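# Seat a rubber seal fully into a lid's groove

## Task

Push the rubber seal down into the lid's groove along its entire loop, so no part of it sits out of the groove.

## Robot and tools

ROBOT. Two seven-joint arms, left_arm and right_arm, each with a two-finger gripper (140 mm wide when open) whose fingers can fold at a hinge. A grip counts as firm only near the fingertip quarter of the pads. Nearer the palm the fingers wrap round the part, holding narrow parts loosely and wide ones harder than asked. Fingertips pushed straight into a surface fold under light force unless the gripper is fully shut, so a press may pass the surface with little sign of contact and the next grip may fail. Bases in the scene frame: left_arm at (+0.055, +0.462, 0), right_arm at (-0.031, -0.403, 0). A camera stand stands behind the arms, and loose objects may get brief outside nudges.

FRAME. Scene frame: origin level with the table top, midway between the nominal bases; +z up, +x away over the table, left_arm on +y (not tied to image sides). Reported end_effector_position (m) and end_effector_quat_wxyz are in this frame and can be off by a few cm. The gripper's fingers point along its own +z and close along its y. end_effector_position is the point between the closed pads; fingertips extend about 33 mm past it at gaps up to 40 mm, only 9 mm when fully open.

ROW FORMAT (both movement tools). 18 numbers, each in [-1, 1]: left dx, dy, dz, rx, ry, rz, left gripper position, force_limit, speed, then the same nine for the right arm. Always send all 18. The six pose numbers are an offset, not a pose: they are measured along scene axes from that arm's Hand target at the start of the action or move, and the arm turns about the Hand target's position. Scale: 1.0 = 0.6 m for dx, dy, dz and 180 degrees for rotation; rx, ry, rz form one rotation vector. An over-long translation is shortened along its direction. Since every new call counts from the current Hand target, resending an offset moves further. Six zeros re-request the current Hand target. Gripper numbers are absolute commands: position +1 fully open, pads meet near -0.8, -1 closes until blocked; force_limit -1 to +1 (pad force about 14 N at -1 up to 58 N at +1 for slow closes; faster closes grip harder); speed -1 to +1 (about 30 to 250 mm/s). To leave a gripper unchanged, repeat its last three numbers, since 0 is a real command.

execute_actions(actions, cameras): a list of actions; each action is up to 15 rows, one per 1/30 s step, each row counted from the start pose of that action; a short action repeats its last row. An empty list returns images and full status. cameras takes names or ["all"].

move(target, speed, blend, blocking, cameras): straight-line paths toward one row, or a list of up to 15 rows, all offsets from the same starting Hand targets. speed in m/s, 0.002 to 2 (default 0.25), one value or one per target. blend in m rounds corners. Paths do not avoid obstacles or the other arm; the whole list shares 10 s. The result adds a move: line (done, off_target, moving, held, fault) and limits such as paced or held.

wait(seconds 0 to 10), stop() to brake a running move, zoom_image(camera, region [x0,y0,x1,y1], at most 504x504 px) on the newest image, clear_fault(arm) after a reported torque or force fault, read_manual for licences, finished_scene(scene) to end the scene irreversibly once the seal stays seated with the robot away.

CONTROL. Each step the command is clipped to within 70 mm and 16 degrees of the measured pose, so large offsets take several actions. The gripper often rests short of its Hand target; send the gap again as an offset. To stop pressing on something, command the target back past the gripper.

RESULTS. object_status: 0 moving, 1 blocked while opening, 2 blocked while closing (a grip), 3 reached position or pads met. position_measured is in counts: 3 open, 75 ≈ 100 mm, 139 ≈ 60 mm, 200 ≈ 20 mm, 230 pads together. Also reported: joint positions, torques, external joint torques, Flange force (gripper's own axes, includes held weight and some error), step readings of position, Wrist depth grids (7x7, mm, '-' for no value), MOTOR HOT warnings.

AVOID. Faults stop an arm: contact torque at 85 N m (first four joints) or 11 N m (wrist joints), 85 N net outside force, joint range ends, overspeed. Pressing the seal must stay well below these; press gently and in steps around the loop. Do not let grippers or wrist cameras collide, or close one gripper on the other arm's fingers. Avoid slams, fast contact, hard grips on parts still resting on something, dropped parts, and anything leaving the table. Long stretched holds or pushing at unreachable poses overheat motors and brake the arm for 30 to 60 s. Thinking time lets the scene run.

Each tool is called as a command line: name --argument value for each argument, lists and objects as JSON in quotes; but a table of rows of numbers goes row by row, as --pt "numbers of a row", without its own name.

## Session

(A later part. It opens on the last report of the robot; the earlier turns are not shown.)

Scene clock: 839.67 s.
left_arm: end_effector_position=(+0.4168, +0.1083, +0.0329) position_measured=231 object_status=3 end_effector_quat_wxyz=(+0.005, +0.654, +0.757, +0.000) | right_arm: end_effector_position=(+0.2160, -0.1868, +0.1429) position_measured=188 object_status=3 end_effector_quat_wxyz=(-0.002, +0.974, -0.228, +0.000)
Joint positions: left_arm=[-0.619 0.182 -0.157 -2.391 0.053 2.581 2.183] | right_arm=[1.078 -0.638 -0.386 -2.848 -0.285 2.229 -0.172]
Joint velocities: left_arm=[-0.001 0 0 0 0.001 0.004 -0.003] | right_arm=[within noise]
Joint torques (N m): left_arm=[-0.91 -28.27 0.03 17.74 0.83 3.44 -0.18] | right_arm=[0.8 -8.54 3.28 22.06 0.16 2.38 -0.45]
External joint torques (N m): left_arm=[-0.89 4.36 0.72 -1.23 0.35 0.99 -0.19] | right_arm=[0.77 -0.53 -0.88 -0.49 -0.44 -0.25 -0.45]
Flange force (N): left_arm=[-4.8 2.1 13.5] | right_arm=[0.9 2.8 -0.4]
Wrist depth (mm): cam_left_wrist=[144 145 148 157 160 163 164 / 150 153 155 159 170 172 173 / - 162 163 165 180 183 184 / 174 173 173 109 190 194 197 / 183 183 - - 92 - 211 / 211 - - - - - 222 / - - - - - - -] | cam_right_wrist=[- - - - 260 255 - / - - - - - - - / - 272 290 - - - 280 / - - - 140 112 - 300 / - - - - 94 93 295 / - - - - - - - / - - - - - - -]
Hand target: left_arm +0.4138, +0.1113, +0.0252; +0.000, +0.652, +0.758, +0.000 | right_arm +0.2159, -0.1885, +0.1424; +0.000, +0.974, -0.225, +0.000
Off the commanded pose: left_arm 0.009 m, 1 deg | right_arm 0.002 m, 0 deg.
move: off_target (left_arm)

move --pt "0.002 -0.003 0.0125 0 0 0 -1 -0.1 -1 0 0 0 0 0 0 -0.467 -0.1 0" --pt "0.003 -0.004 0.0125 0 0 0 -0.467 -0.1 0 0 0 0 0 0 0 -0.467 -0.1 0" --pt "0.003 -0.004 0.0325 0 0 0 -0.467 -0.1 0 0 0 0 0 0 0 -0.467 -0.1 0" --pt "-0.0047 0.0265 0.0325 0 0 0.1 -0.467 -0.1 0 0 0 0 0 0 0 -0.467 -0.1 0" --speed 0.08 --cameras '["cam_left_wrist"]'

zoom_image --camera "cam_left_wrist" --region '[430, 150, 520, 290]'

Scene clock: 845.93 s.
left_arm: end_effector_position=(+0.4105, +0.1278, +0.0437) position_measured=188 object_status=3 end_effector_quat_wxyz=(-0.002, +0.529, +0.849, +0.000) | right_arm: end_effector_position=(+0.2160, -0.1868, +0.1429) position_measured=188 object_status=3 end_effector_quat_wxyz=(-0.002, +0.974, -0.228, +0.000)
Joint positions: left_arm=[-0.64 0.121 -0.118 -2.435 0.026 2.552 1.911] | right_arm=[1.078 -0.638 -0.386 -2.848 -0.285 2.229 -0.172]
Joint velocities: left_arm=[0 -0.001 0 -0.002 0.001 0 -0.006] | right_arm=[within noise]
Joint torques (N m): left_arm=[-0.93 -34.21 -0.15 19.87 0.43 2.79 -0.08] | right_arm=[0.77 -8.52 3.31 22.08 0.17 2.37 -0.46]
External joint torques (N m): left_arm=[-0.94 -3.08 0.14 0.59 -0.04 0.35 -0.08] | right_arm=[0.79 -0.48 -0.8 -0.4 -0.44 -0.24 -0.46]
Flange force (N): left_arm=[4.9 -3.1 -6.3] | right_arm=[0.9 2.4 -0.5]
Wrist depth (mm): cam_left_wrist=[157 154 157 167 170 170 170 / 166 165 168 169 179 180 182 / 174 175 176 176 190 192 193 / 185 185 184 147 198 205 206 / 211 - - 217 - - 220 / - - - 232 - - - / - - - 251 - - -] | cam_right_wrist=[- - - - - - - / - - - - - 271 267 / - - - - - 273 - / - - - 142 111 300 299 / - - - - 94 94 303 / - - - - - - - / - - - - - - -]
Hand target: left_arm +0.4110, +0.1272, +0.0447; +0.000, +0.525, +0.851, +0.000 | right_arm +0.2159, -0.1885, +0.1424; +0.000, +0.974, -0.225, +0.000
Off the commanded pose: left_arm 0.001 m, 1 deg | right_arm 0.002 m, 0 deg.
move: done
Images, in order (width x height): cam_left_wrist 896x504.

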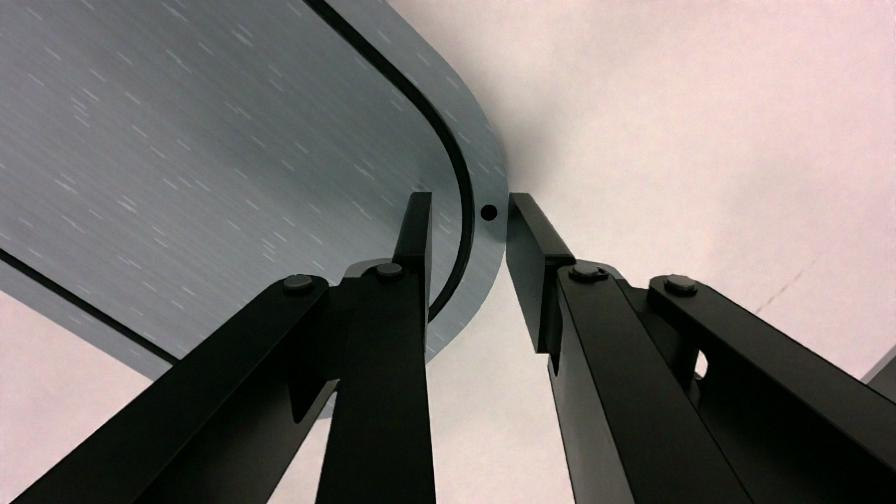

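Scaled by 3.600 from the camera's 896x504 image, which has a finer 1280x720 frame.

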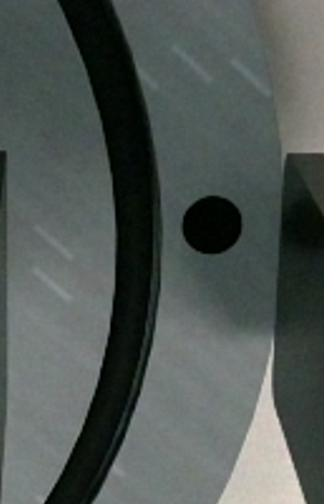

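move --pt "-0.0013 -0.0007 -0.0105 0 0 0 -1 -0.1 -1 0 0 0 0 0 0 -0.467 -0.1 0" --pt "-0.0038 0.0025 -0.033 0 0 0 -1 -0.1 -1 0 0 0 0 0 0 -0.467 -0.1 0" --speed 0.05

Scene clock: 847.90 s.
left_arm: end_effector_position=(+0.4125, +0.1254, +0.0332) position_measured=231 object_status=3 end_effector_quat_wxyz=(+0.006, +0.527, +0.850, -0.001) | right_arm: end_effector_position=(+0.2160, -0.1868, +0.1429) position_measured=188 object_status=3 end_effector_quat_wxyz=(-0.002, +0.974, -0.228, +0.000)
Joint positions: left_arm=[-0.641 0.145 -0.117 -2.444 0.033 2.6 1.901] | right_arm=[1.078 -0.638 -0.386 -2.848 -0.285 2.229 -0.172]
Joint velocities: left_arm=[-0.002 0.001 -0.001 0 0.001 0.004 -0.003] | right_arm=[within noise]
Joint torques (N m): left_arm=[-0.92 -26.19 0.14 17.14 0.76 3.43 -0.06] | right_arm=[0.83 -8.51 3.32 22.06 0.15 2.37 -0.44]
External joint torques (N m): left_arm=[-0.94 5.29 0.47 -1.72 0.32 0.95 -0.06] | right_arm=[0.86 -0.44 -0.79 -0.46 -0.45 -0.26 -0.44]
Flange force (N): left_arm=[-5.6 0.9 15.9] | right_arm=[0.8 2.4 -0.4]
Wrist depth (mm): cam_left_wrist=[146 145 147 156 159 161 160 / 151 154 155 158 169 170 171 / 163 163 165 164 179 183 183 / 176 174 - 115 189 193 195 / 184 186 - - 92 205 210 / - - - - - - 224 / - - - - - - -] | cam_right_wrist=[- - 256 - - - 258 / - - - - - - 266 / - - - - - - - / - - - 141 111 - 296 / - - - - 94 93 303 / - - - - - - - / - - - - - - -]
Hand target: left_arm +0.4087, +0.1287, +0.0249; +0.000, +0.525, +0.851, +0.000 | right_arm +0.2159, -0.1885, +0.1424; +0.000, +0.974, -0.225, +0.000
Off the commanded pose: left_arm 0.010 m, 1 deg | right_arm 0.002 m, 0 deg.
move: off_target (left_arm)

move --pt "0.003 -0.003 0.013 0 0 0 -1 -0.1 -1 0 0 0 0 0 0 -0.467 -0.1 0" --pt "0.005 -0.005 0.0135 0 0 0 -0.467 -0.1 0 0 0 0 0 0 0 -0.467 -0.1 0" --pt "0.005 -0.005 0.034 0 0 0 -0.467 -0.1 0 0 0 0 0 0 0 -0.467 -0.1 0" --pt "-0.0127 0.0213 0.034 0 0 0.1 -0.467 -0.1 0 0 0 0 0 0 0 -0.467 -0.1 0" --speed 0.08 --cameras '["cam_left_wrist"]'

zoom_image --camera "cam_left_wrist" --region '[430, 150, 520, 290]'

Scene clock: 854.33 s.
left_arm: end_effector_position=(+0.4006, +0.1422, +0.0444) position_measured=188 object_status=3 end_effector_quat_wxyz=(-0.002, +0.389, +0.921, +0.001) | right_arm: end_effector_position=(+0.2160, -0.1868, +0.1429) position_measured=188 object_status=3 end_effector_quat_wxyz=(-0.002, +0.974, -0.228, +0.000)
Joint positions: left_arm=[-0.655 0.078 -0.096 -2.492 0.014 2.566 1.613] | right_arm=[1.078 -0.638 -0.386 -2.848 -0.285 2.229 -0.172]
Joint velocities: left_arm=[0 -0.002 -0.001 -0.002 0 0 -0.008] | right_arm=[within noise]
Joint torques (N m): left_arm=[-0.83 -32.57 -0.07 19.65 0.41 2.79 -0.15] | right_arm=[0.79 -8.51 3.25 22.07 0.16 2.37 -0.43]
External joint torques (N m): left_arm=[-0.92 -3.18 -0.03 0.71 -0.03 0.38 -0.15] | right_arm=[0.77 -0.41 -0.91 -0.48 -0.44 -0.26 -0.43]
Flange force (N): left_arm=[5.5 -1.7 -6.8] | right_arm=[1.1 2.4 -0.2]
Wrist depth (mm): cam_left_wrist=[158 157 157 165 169 170 168 / 167 167 167 170 179 179 180 / 176 176 177 177 190 191 191 / 187 187 185 183 201 203 204 / 214 198 - 214 - - 219 / - - - 233 - - - / - - - 252 - - -] | cam_right_wrist=[- - - 259 - - - / - 273 - - - - - / - - 288 - - - - / - - - 139 112 - 294 / - - - - 94 93 299 / - - - - - - - / - - - - - - -]
Hand target: left_arm +0.4011, +0.1415, +0.0453; +0.000, +0.386, +0.923, +0.000 | right_arm +0.2159, -0.1885, +0.1424; +0.000, +0.974, -0.225, +0.000
Off the commanded pose: left_arm 0.001 m, 0 deg | right_arm 0.002 m, 0 deg.
move: done
Images, in order (width x height): cam_left_wrist 896x504.

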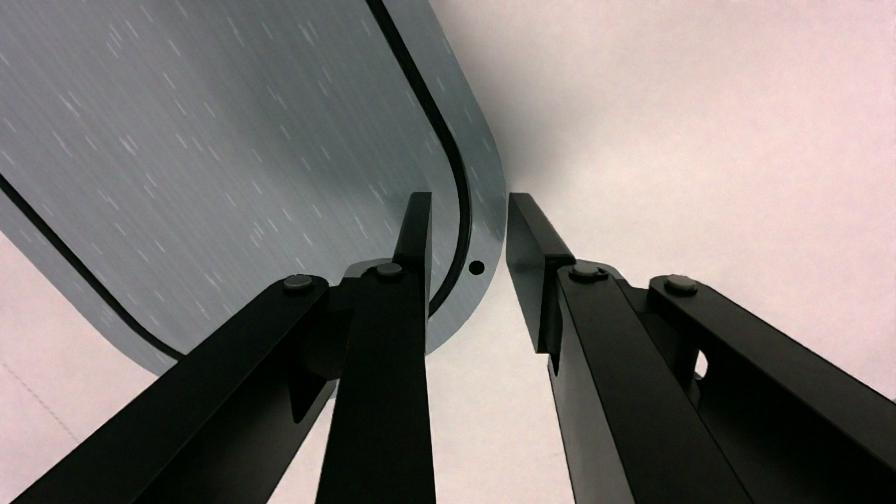

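Scaled by 3.600 from the camera's 896x504 image, which has a finer 1280x720 frame.

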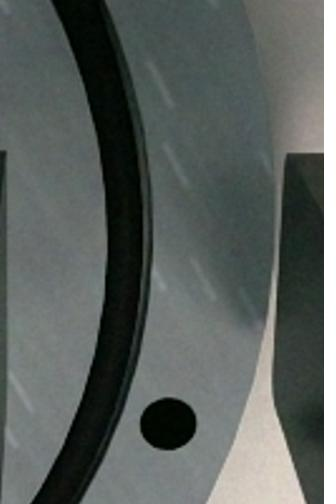

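move --pt "-0.0023 -0.0022 0 0 0 0 -0.467 -0.1 0 0 0 0 0 0 0 -0.467 -0.1 0" --pt "-0.0023 -0.0022 -0.0105 0 0 0 -1 -0.1 -1 0 0 0 0 0 0 -0.467 -0.1 0" --pt "-0.0048 0.0008 -0.033 0 0 0 -1 -0.1 -1 0 0 0 0 0 0 -0.467 -0.1 0" --speed 0.05

Scene clock: 858.57 s.
left_arm: end_effector_position=(+0.4020, +0.1386, +0.0335) position_measured=231 object_status=3 end_effector_quat_wxyz=(+0.006, +0.387, +0.922, -0.002) | right_arm: end_effector_position=(+0.2160, -0.1868, +0.1429) position_measured=188 object_status=3 end_effector_quat_wxyz=(-0.002, +0.974, -0.228, +0.000)
Joint positions: left_arm=[-0.657 0.105 -0.096 -2.5 0.02 2.616 1.601] | right_arm=[1.078 -0.638 -0.386 -2.848 -0.285 2.229 -0.172]
Joint velocities: left_arm=[0.001 0 -0.001 0 0 0.004 -0.001] | right_arm=[within noise]
Joint torques (N m): left_arm=[-0.7 -24.81 0.4 16.7 0.75 3.44 -0.18] | right_arm=[0.8 -8.52 3.23 22.05 0.16 2.37 -0.44]
External joint torques (N m): left_arm=[-0.67 5.05 0.61 -1.88 0.33 0.97 -0.18] | right_arm=[0.79 -0.55 -0.9 -0.4 -0.44 -0.25 -0.44]
Flange force (N): left_arm=[-4.7 -0.6 16.0] | right_arm=[1.0 2.7 -0.6]
Wrist depth (mm): cam_left_wrist=[146 146 148 150 158 159 159 / 155 155 155 158 168 169 169 / 163 165 166 166 176 180 180 / - 176 175 119 189 189 193 / 192 186 - - 92 206 207 / 214 - - - - - 221 / - - - - - - -] | cam_right_wrist=[- - - - 257 - - / - - - - - - 269 / 279 - - - - - - / - - - 140 112 - 298 / - - - - 94 87 303 / - - - - - - - / - - - - - - -]
Hand target: left_arm +0.3982, +0.1419, +0.0255; +0.000, +0.386, +0.923, +0.000 | right_arm +0.2159, -0.1885, +0.1424; +0.000, +0.974, -0.225, +0.000
Off the commanded pose: left_arm 0.009 m, 1 deg | right_arm 0.002 m, 0 deg.
move: off_target (left_arm)

move --pt "0.003 -0.003 0.013 0 0 0 -1 -0.1 -1 0 0 0 0 0 0 -0.467 -0.1 0" --pt "0.005 -0.005 0.0135 0 0 0 -0.467 -0.1 0 0 0 0 0 0 0 -0.467 -0.1 0" --pt "0.005 -0.005 0.034 0 0 0 -0.467 -0.1 0 0 0 0 0 0 0 -0.467 -0.1 0" --pt "-0.0207 0.0135 0.034 0 0 0.1 -0.467 -0.1 0 0 0 0 0 0 0 -0.467 -0.1 0" --speed 0.08 --cameras '["cam_left_wrist"]'

zoom_image --camera "cam_left_wrist" --region '[430, 150, 520, 290]'

Scene clock: 864.97 s.
left_arm: end_effector_position=(+0.3857, +0.1512, +0.0450) position_measured=188 object_status=3 end_effector_quat_wxyz=(-0.002, +0.239, +0.971, +0.001) | right_arm: end_effector_position=(+0.2160, -0.1868, +0.1429) position_measured=188 object_status=3 end_effector_quat_wxyz=(-0.002, +0.974, -0.228, +0.000)
Joint positions: left_arm=[-0.664 0.036 -0.096 -2.548 0.006 2.579 1.295] | right_arm=[1.078 -0.638 -0.386 -2.848 -0.285 2.229 -0.172]
Joint velocities: left_arm=[-0.001 0.001 0 0 0 0.001 -0.004] | right_arm=[within noise]
Joint torques (N m): left_arm=[-0.97 -30.87 0 19.45 0.38 2.81 -0.2] | right_arm=[0.8 -8.57 3.29 22.05 0.15 2.38 -0.5]
External joint torques (N m): left_arm=[-0.99 -3.03 0.03 0.67 -0.03 0.38 -0.2] | right_arm=[0.81 -0.54 -0.84 -0.44 -0.45 -0.24 -0.5]
Flange force (N): left_arm=[5.7 0.0 -6.7] | right_arm=[1.0 2.7 -0.5]
Wrist depth (mm): cam_left_wrist=[160 159 158 161 169 169 167 / 169 165 170 170 179 177 176 / 178 177 175 176 190 190 193 / 189 189 - 147 197 202 200 / 217 - - 213 - - 219 / - - - 233 - - - / - - - - - - -] | cam_right_wrist=[- - - - - - - / - - - - - - - / - - - - 277 - - / - - - 141 110 - 295 / - - - - 94 93 301 / - - - - - - - / - - - - - - -]
Hand target: left_arm +0.3858, +0.1500, +0.0459; +0.000, +0.237, +0.972, +0.000 | right_arm +0.2159, -0.1885, +0.1424; +0.000, +0.974, -0.225, +0.000
Off the commanded pose: left_arm 0.001 m, 0 deg | right_arm 0.002 m, 0 deg.
move: done
Images, in order (width x height): cam_left_wrist 896x504.

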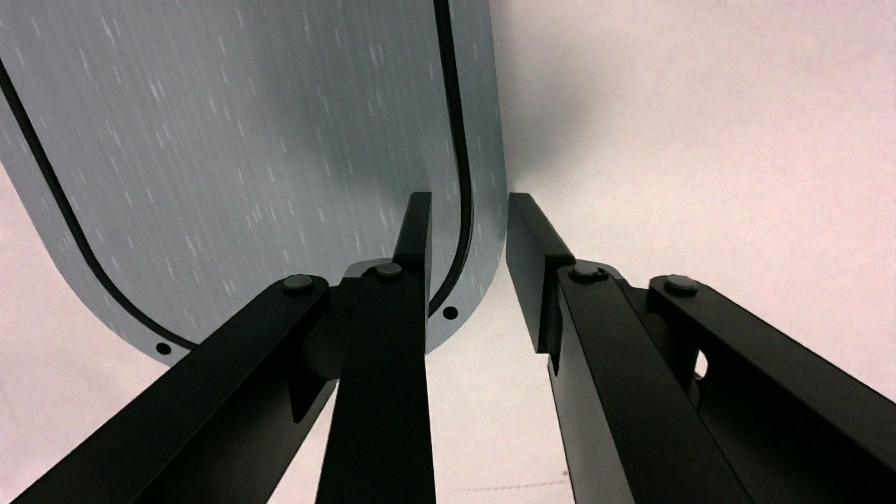

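Scaled by 3.600 from the camera's 896x504 image, which has a finer 1280x720 frame.

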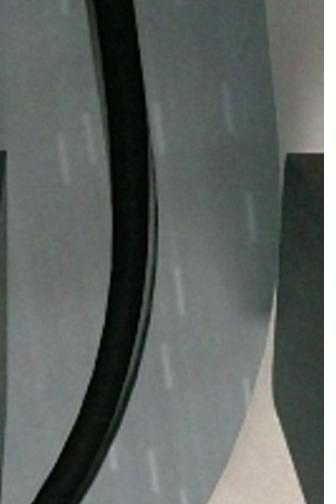

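move --pt "-0.0012 -0.0022 0 0 0 0 -0.467 -0.1 0 0 0 0 0 0 0 -0.467 -0.1 0" --pt "-0.0012 -0.0022 -0.0105 0 0 0 -1 -0.1 -1 0 0 0 0 0 0 -0.467 -0.1 0" --pt "-0.0037 0.0008 -0.0325 0 0 0 -1 -0.1 -1 0 0 0 0 0 0 -0.467 -0.1 0" --speed 0.05

Scene clock: 869.03 s.
left_arm: end_effector_position=(+0.3872, +0.1475, +0.0338) position_measured=231 object_status=3 end_effector_quat_wxyz=(+0.005, +0.238, +0.971, -0.003) | right_arm: end_effector_position=(+0.2160, -0.1868, +0.1429) position_measured=188 object_status=3 end_effector_quat_wxyz=(-0.002, +0.974, -0.228, +0.000)
Joint positions: left_arm=[-0.666 0.065 -0.096 -2.554 0.013 2.63 1.283] | right_arm=[1.078 -0.638 -0.386 -2.848 -0.285 2.229 -0.172]
Joint velocities: left_arm=[-0.001 -0.001 0 0 0 0.004 -0.002] | right_arm=[within noise]
Joint torques (N m): left_arm=[-0.57 -23.55 0.61 16.76 0.8 3.53 -0.23] | right_arm=[0.81 -8.56 3.26 22.11 0.16 2.37 -0.42]
External joint torques (N m): left_arm=[-0.48 4.82 0.8 -1.6 0.4 1.04 -0.23] | right_arm=[0.83 -0.4 -0.87 -0.48 -0.45 -0.26 -0.42]
Flange force (N): left_arm=[-5.0 -1.9 16.3] | right_arm=[0.9 2.3 -0.3]
Wrist depth (mm): cam_left_wrist=[- 148 149 149 158 158 158 / 157 157 157 157 168 169 167 / - 167 166 166 176 177 178 / 180 178 176 119 188 191 190 / 202 189 - - 92 201 204 / 218 - - - - - 217 / - - - - - - -] | cam_right_wrist=[- - 258 - - - - / - - - - - - - / - - - - 285 - - / 290 - - 141 112 - 296 / - - - - 94 82 294 / - - - - - - - / - - - - - - -]
Hand target: left_arm +0.3836, +0.1505, +0.0264; +0.000, +0.237, +0.972, +0.000 | right_arm +0.2159, -0.1885, +0.1424; +0.000, +0.974, -0.225, +0.000
Off the commanded pose: left_arm 0.009 m, 1 deg | right_arm 0.002 m, 0 deg.
move: off_target (left_arm)

move --pt "0.003 -0.003 0.0125 0 0 0 -1 -0.1 -1 0 0 0 0 0 0 -0.467 -0.1 0" --pt "0.005 -0.005 0.0125 0 0 0 -0.467 -0.1 0 0 0 0 0 0 0 -0.467 -0.1 0" --pt "0.005 -0.005 0.034 0 0 0 -0.467 -0.1 0 0 0 0 0 0 0 -0.467 -0.1 0" --pt "-0.0253 0.005 0.034 0 0 0.078 -0.467 -0.1 0 0 0 0 0 0 0 -0.467 -0.1 0" --speed 0.08 --cameras '["cam_left_wrist"]'

zoom_image --camera "cam_left_wrist" --region '[430, 150, 520, 290]'

Scene clock: 874.87 s.
left_arm: end_effector_position=(+0.3687, +0.1550, +0.0460) position_measured=188 object_status=3 end_effector_quat_wxyz=(-0.002, +0.118, +0.993, +0.001) | right_arm: end_effector_position=(+0.2160, -0.1868, +0.1429) position_measured=188 object_status=3 end_effector_quat_wxyz=(-0.002, +0.974, -0.228, +0.000)
Joint positions: left_arm=[-0.68 -0.004 -0.101 -2.596 -0.002 2.588 1.033] | right_arm=[1.078 -0.638 -0.386 -2.848 -0.285 2.229 -0.172]
Joint velocities: left_arm=[-0.001 0 0.002 0.001 0 0 -0.005] | right_arm=[within noise]
Joint torques (N m): left_arm=[-1.09 -29.34 -0.31 19.34 0.37 2.81 -0.05] | right_arm=[0.78 -8.51 3.29 22.07 0.17 2.36 -0.45]
External joint torques (N m): left_arm=[-1.07 -3.1 -0.3 0.71 -0.03 0.37 -0.05] | right_arm=[0.78 -0.48 -0.84 -0.43 -0.44 -0.26 -0.45]
Flange force (N): left_arm=[5.8 1.5 -7.3] | right_arm=[1.0 2.5 -0.5]
Wrist depth (mm): cam_left_wrist=[160 159 159 159 168 169 167 / - 168 169 168 179 177 178 / - 182 181 177 190 192 189 / 195 191 185 147 197 202 202 / 219 - - 215 - - 215 / - - - 233 - - - / - - - 253 - - -] | cam_right_wrist=[- - - - - 261 252 / - - - - - - - / - 278 - - - 286 - / - 300 - 141 111 - 298 / - - - - 94 82 293 / - - - 335 - - - / - - - - - - -]
Hand target: left_arm +0.3684, +0.1535, +0.0468; +0.000, +0.116, +0.993, +0.000 | right_arm +0.2159, -0.1885, +0.1424; +0.000, +0.974, -0.225, +0.000
Off the commanded pose: left_arm 0.002 m, 0 deg | right_arm 0.002 m, 0 deg.
move: done
Images, in order (width x height): cam_left_wrist 896x504.

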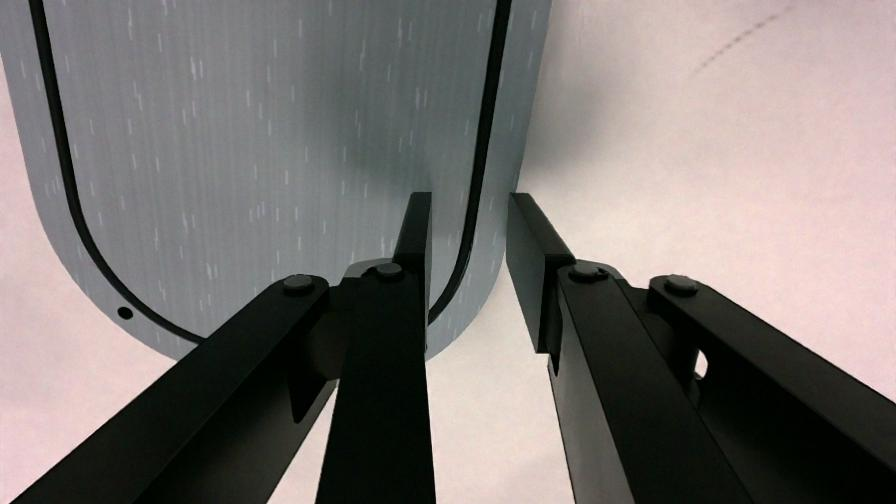

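Scaled by 3.600 from the camera's 896x504 image, which has a finer 1280x720 frame.

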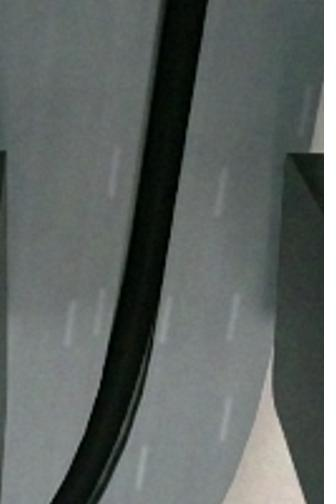

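move --pt "0.0003 -0.0005 0 0 0 -0.045 -0.467 -0.1 0 0 0 0 0 0 0 -0.467 -0.1 0" --pt "0.0003 -0.0005 -0.0105 0 0 -0.045 -1 -0.1 -1 0 0 0 0 0 0 -0.467 -0.1 0" --pt "-0.0022 0.0025 -0.0325 0 0 -0.045 -1 -0.1 -1 0 0 0 0 0 0 -0.467 -0.1 0" --speed 0.05

Scene clock: 880.17 s.
left_arm: end_effector_position=(+0.3700, +0.1519, +0.0341) position_measured=231 object_status=3 end_effector_quat_wxyz=(+0.004, +0.183, +0.983, -0.003) | right_arm: end_effector_position=(+0.2160, -0.1868, +0.1429) position_measured=188 object_status=3 end_effector_quat_wxyz=(-0.002, +0.974, -0.228, +0.000)
Joint positions: left_arm=[-0.681 0.028 -0.102 -2.603 0.006 2.641 1.156] | right_arm=[1.078 -0.638 -0.386 -2.848 -0.285 2.229 -0.172]
Joint velocities: left_arm=[0.001 0 0.001 0 0.001 0.004 0.001] | right_arm=[within noise]
Joint torques (N m): left_arm=[-0.01 -22.34 0.9 16.61 0.81 3.49 0.02] | right_arm=[0.84 -8.53 3.27 22.07 0.16 2.37 -0.43]
External joint torques (N m): left_arm=[-0.02 4.56 0.93 -1.57 0.43 0.99 0.02] | right_arm=[0.83 -0.56 -0.87 -0.41 -0.44 -0.25 -0.43]
Flange force (N): left_arm=[-5.1 -1.2 16.0] | right_arm=[0.8 2.7 -0.7]
Wrist depth (mm): cam_left_wrist=[- 147 149 148 158 158 157 / 158 158 159 157 167 167 166 / 166 168 167 167 176 178 177 / - 179 178 119 187 190 192 / 204 189 - - 92 200 203 / - - - - - - 215 / - - - - - - -] | cam_right_wrist=[- - 249 - - 253 254 / - - - - - - - / - 278 - - - - - / - 298 - 140 111 - 296 / - - - - 94 94 299 / - - - - - - - / - - - - - - -]
Hand target: left_arm +0.3671, +0.1550, +0.0273; +0.000, +0.186, +0.983, +0.000 | right_arm +0.2159, -0.1885, +0.1424; +0.000, +0.974, -0.225, +0.000
Off the commanded pose: left_arm 0.008 m, 1 deg | right_arm 0.002 m, 0 deg.
move: off_target (left_arm)

move --pt "0.003 -0.003 0.0125 0 0 0 -1 -0.1 -1 0 0 0 0 0 0 -0.467 -0.1 0" --pt "0.005 -0.005 0.0125 0 0 0 -0.467 -0.1 0 0 0 0 0 0 0 -0.467 -0.1 0" --pt "0.005 -0.005 0.06 0 0 0 -0.467 -0.1 0 0 0 0 0 0 0 -0.467 -0.1 0" --pt "-0.05 0.16 0.19 0 0 0 -0.467 -0.1 0 0 0 0 0 0 0 -0.467 -0.1 0" --speed 0.15 --cameras '["all"]'

zoom_image --camera "cam_low" --region '[430, 220, 550, 270]'

zoom_image --camera "cam_high" --region '[470, 150, 590, 260]'

Scene clock: 885.47 s.
left_arm: end_effector_position=(+0.3381, +0.2498, +0.1414) position_measured=188 object_status=3 end_effector_quat_wxyz=(+0.001, +0.181, +0.984, -0.001) | right_arm: end_effector_position=(+0.2160, -0.1868, +0.1429) position_measured=188 object_status=3 end_effector_quat_wxyz=(-0.002, +0.974, -0.228, +0.000)
Joint positions: left_arm=[-0.652 -0.5 0.003 -2.788 0.001 2.291 1.289] | right_arm=[1.078 -0.638 -0.386 -2.848 -0.285 2.229 -0.172]
Joint velocities: left_arm=[0 0.001 0 -0.001 0.001 -0.001 0.007] | right_arm=[within noise]
Joint torques (N m): left_arm=[-1.09 -15.03 0.04 23.1 0.86 2.48 0.25] | right_arm=[0.83 -8.48 3.25 22.08 0.16 2.38 -0.46]
External joint torques (N m): left_arm=[-1.11 -2.23 0.49 0.55 0.26 0.01 0.25] | right_arm=[0.79 -0.48 -0.92 -0.41 -0.44 -0.24 -0.46]
Flange force (N): left_arm=[6.3 1.9 -5.2] | right_arm=[1.1 2.4 -0.4]
Wrist depth (mm): cam_left_wrist=[- 244 248 254 255 255 254 / - 259 265 270 - 270 269 / - - 276 282 - 288 301 / 286 294 - 297 299 298 308 / - - - 331 - - 329 / - - - 354 - - - / - - - 377 - - -] | cam_right_wrist=[- - - - - 255 - / - - - - - 267 - / - 285 - - - - - / - 295 - 141 111 - 299 / - - - - 94 87 297 / - - - - - - - / - - - - - - -]
Hand target: left_arm +0.3371, +0.2510, +0.1413; +0.000, +0.186, +0.983, +0.000 | right_arm +0.2159, -0.1885, +0.1424; +0.000, +0.974, -0.225, +0.000
Off the commanded pose: left_arm 0.002 m, 1 deg | right_arm 0.002 m, 0 deg.
move: done

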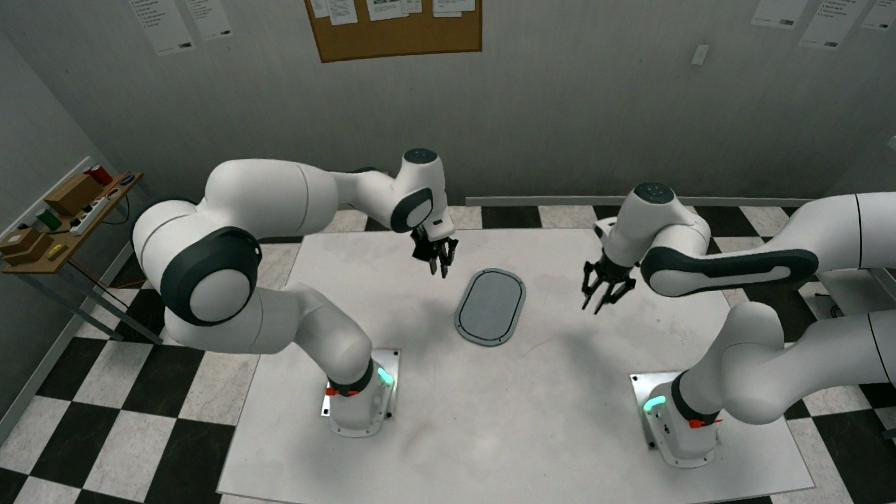

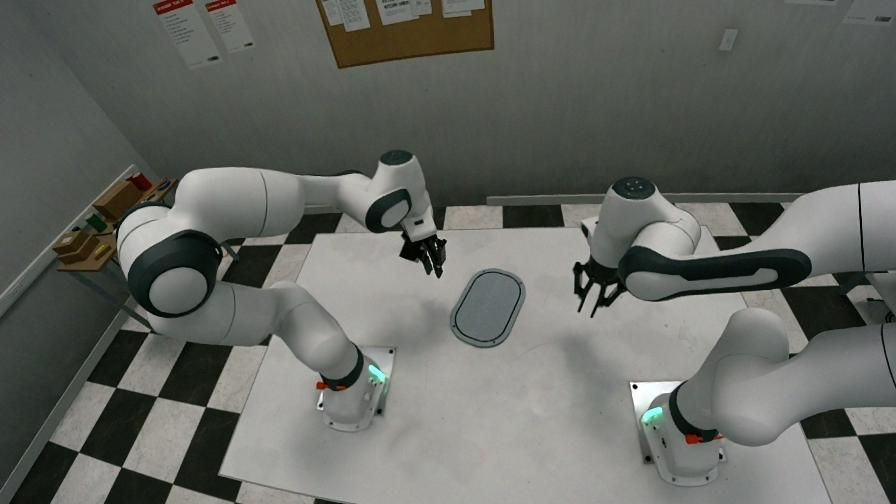

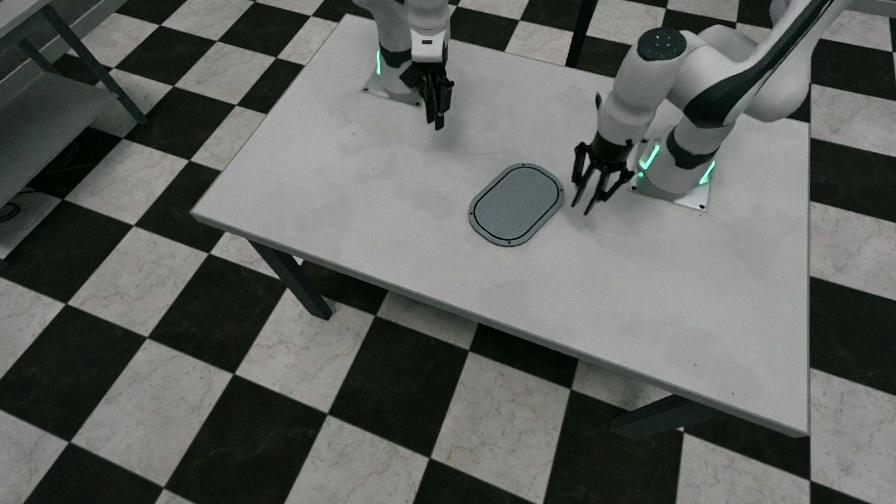

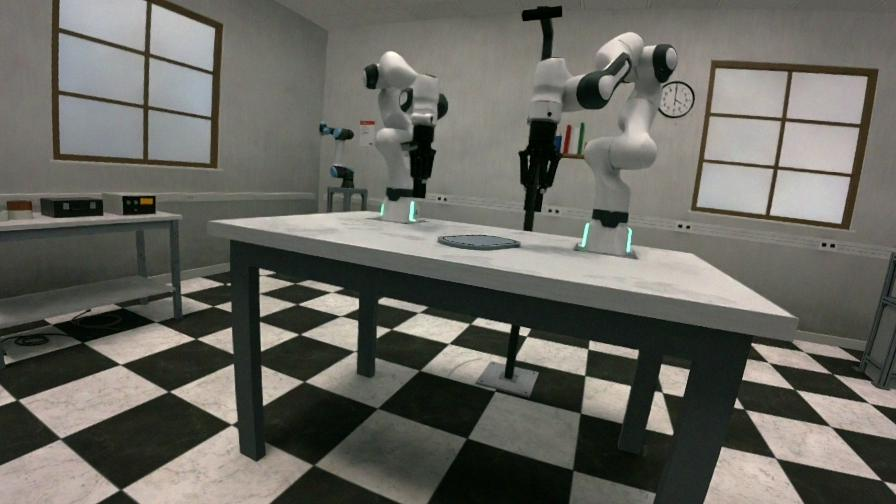

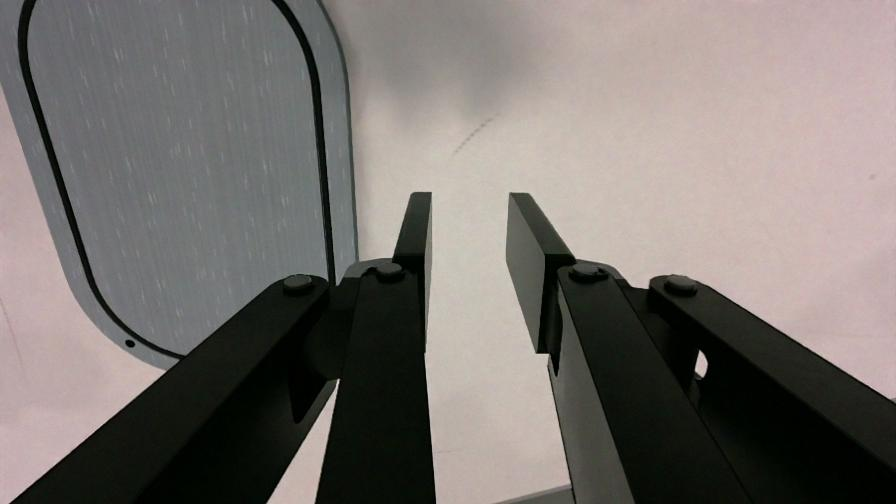

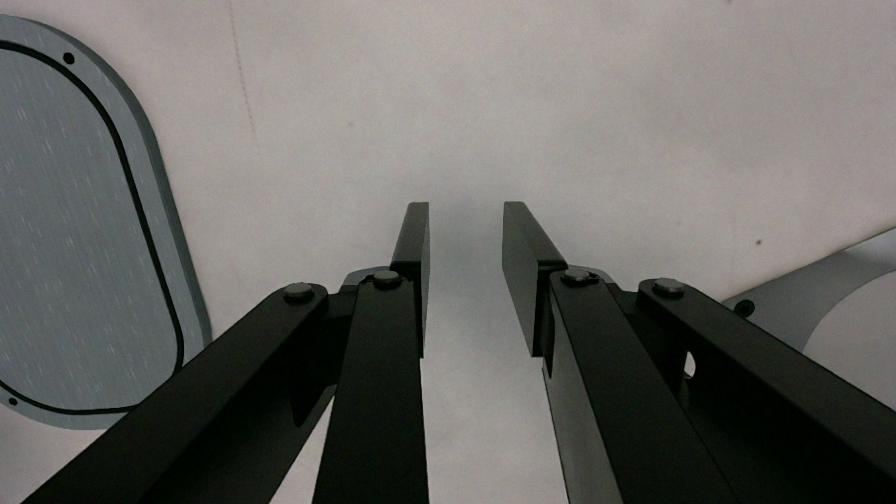

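Scaled by 4.200 from the camera's 896x504 image, which has a finer 1280x720 frame.

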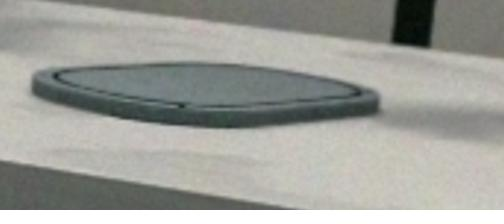

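Scaled by 4.200 from the camera's 896x504 image, which has a finer 1280x720 frame.

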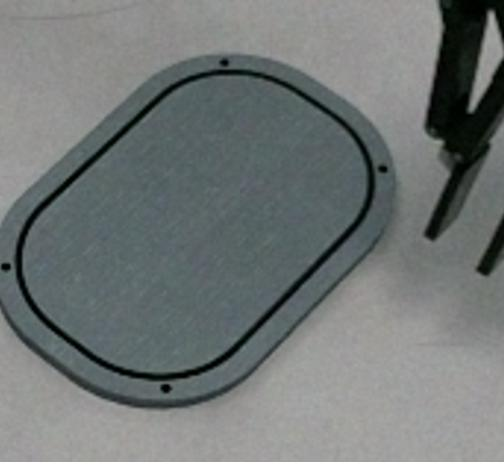

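zoom_image --camera "cam_low" --region '[435, 230, 480, 252]'

zoom_image --camera "cam_low" --region '[476, 230, 521, 252]'

zoom_image --camera "cam_high" --region '[466, 205, 526, 250]'

zoom_image --camera "cam_high" --region '[515, 158, 570, 208]'

zoom_image --camera "cam_high" --region '[466, 158, 526, 208]'

zoom_image --camera "cam_high" --region '[515, 205, 570, 250]'

Scaled by 11.200 from the camera's 896x504 image, which has a finer 1280x720 frame.

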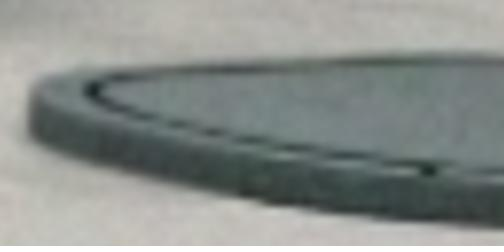

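Scaled by 11.200 from the camera's 896x504 image, which has a finer 1280x720 frame.

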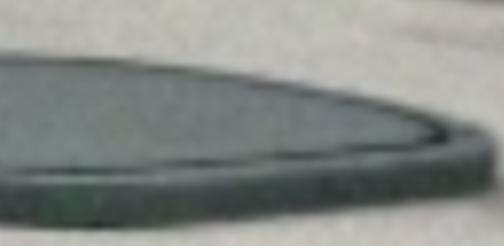

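Scaled by 8.400 from the camera's 896x504 image, which has a finer 1280x720 frame.

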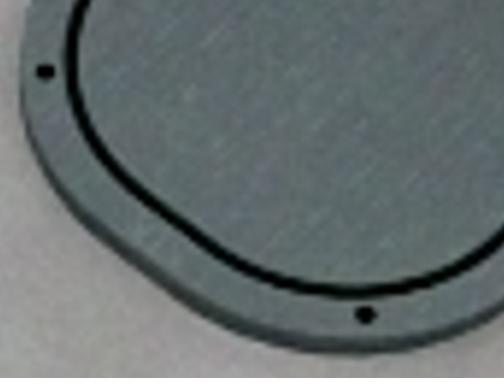

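Scaled by 9.164 from the camera's 896x504 image, which has a finer 1280x720 frame.

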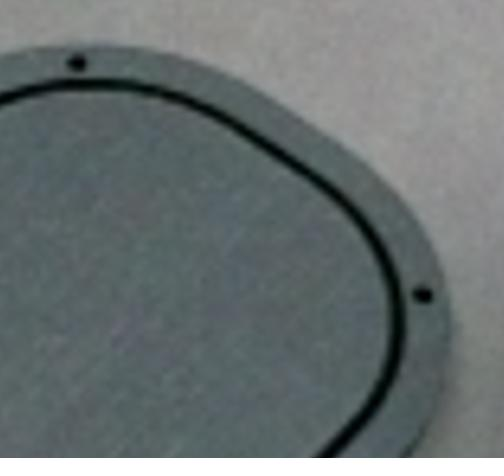

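Scaled by 8.400 from the camera's 896x504 image, which has a finer 1280x720 frame.

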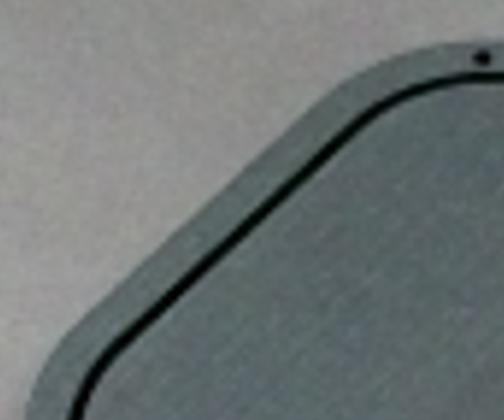

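Scaled by 9.164 from the camera's 896x504 image, which has a finer 1280x720 frame.

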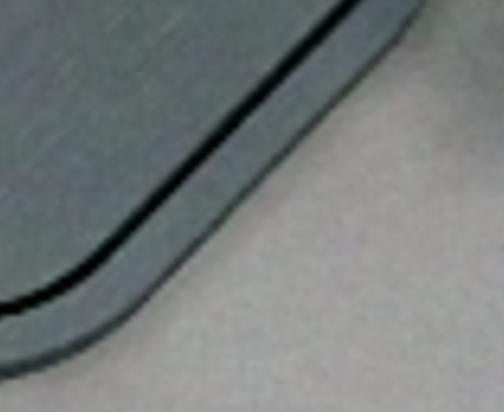

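zoom_image --camera "cam_right_wrist" --region '[0, 20, 130, 130]'

zoom_image --camera "cam_right_wrist" --region '[90, 120, 200, 260]'

zoom_image --camera "cam_right_wrist" --region '[120, 250, 220, 390]'

zoom_image --camera "cam_right_wrist" --region '[0, 360, 160, 440]'

Scaled by 3.877 from the camera's 896x504 image, which has a finer 1280x720 frame.

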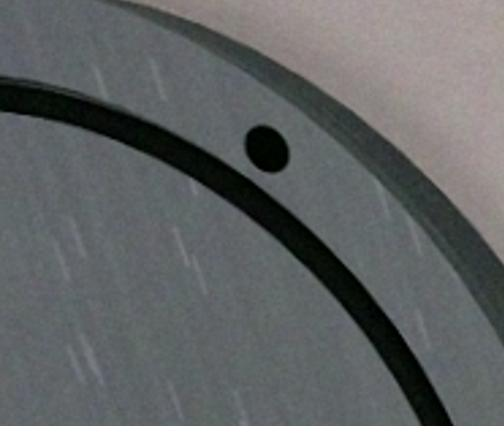

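Scaled by 3.600 from the camera's 896x504 image, which has a finer 1280x720 frame.

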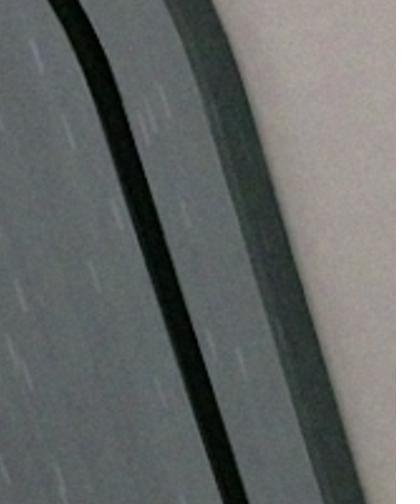

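Scaled by 3.600 from the camera's 896x504 image, which has a finer 1280x720 frame.

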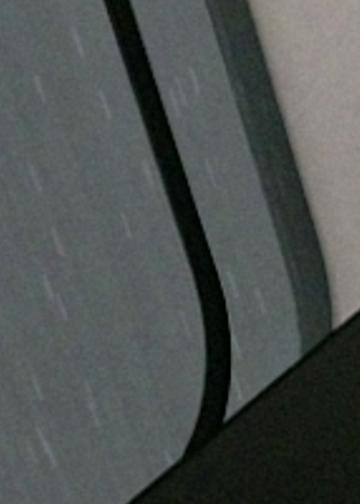

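Scaled by 3.150 from the camera's 896x504 image, which has a finer 1280x720 frame.

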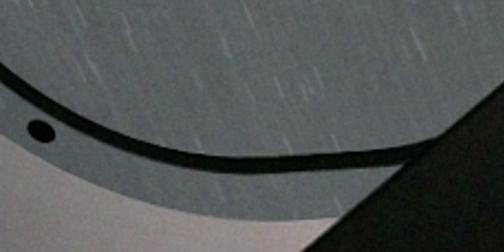

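finished_scene --scene 1

The scene is finished: the task was done.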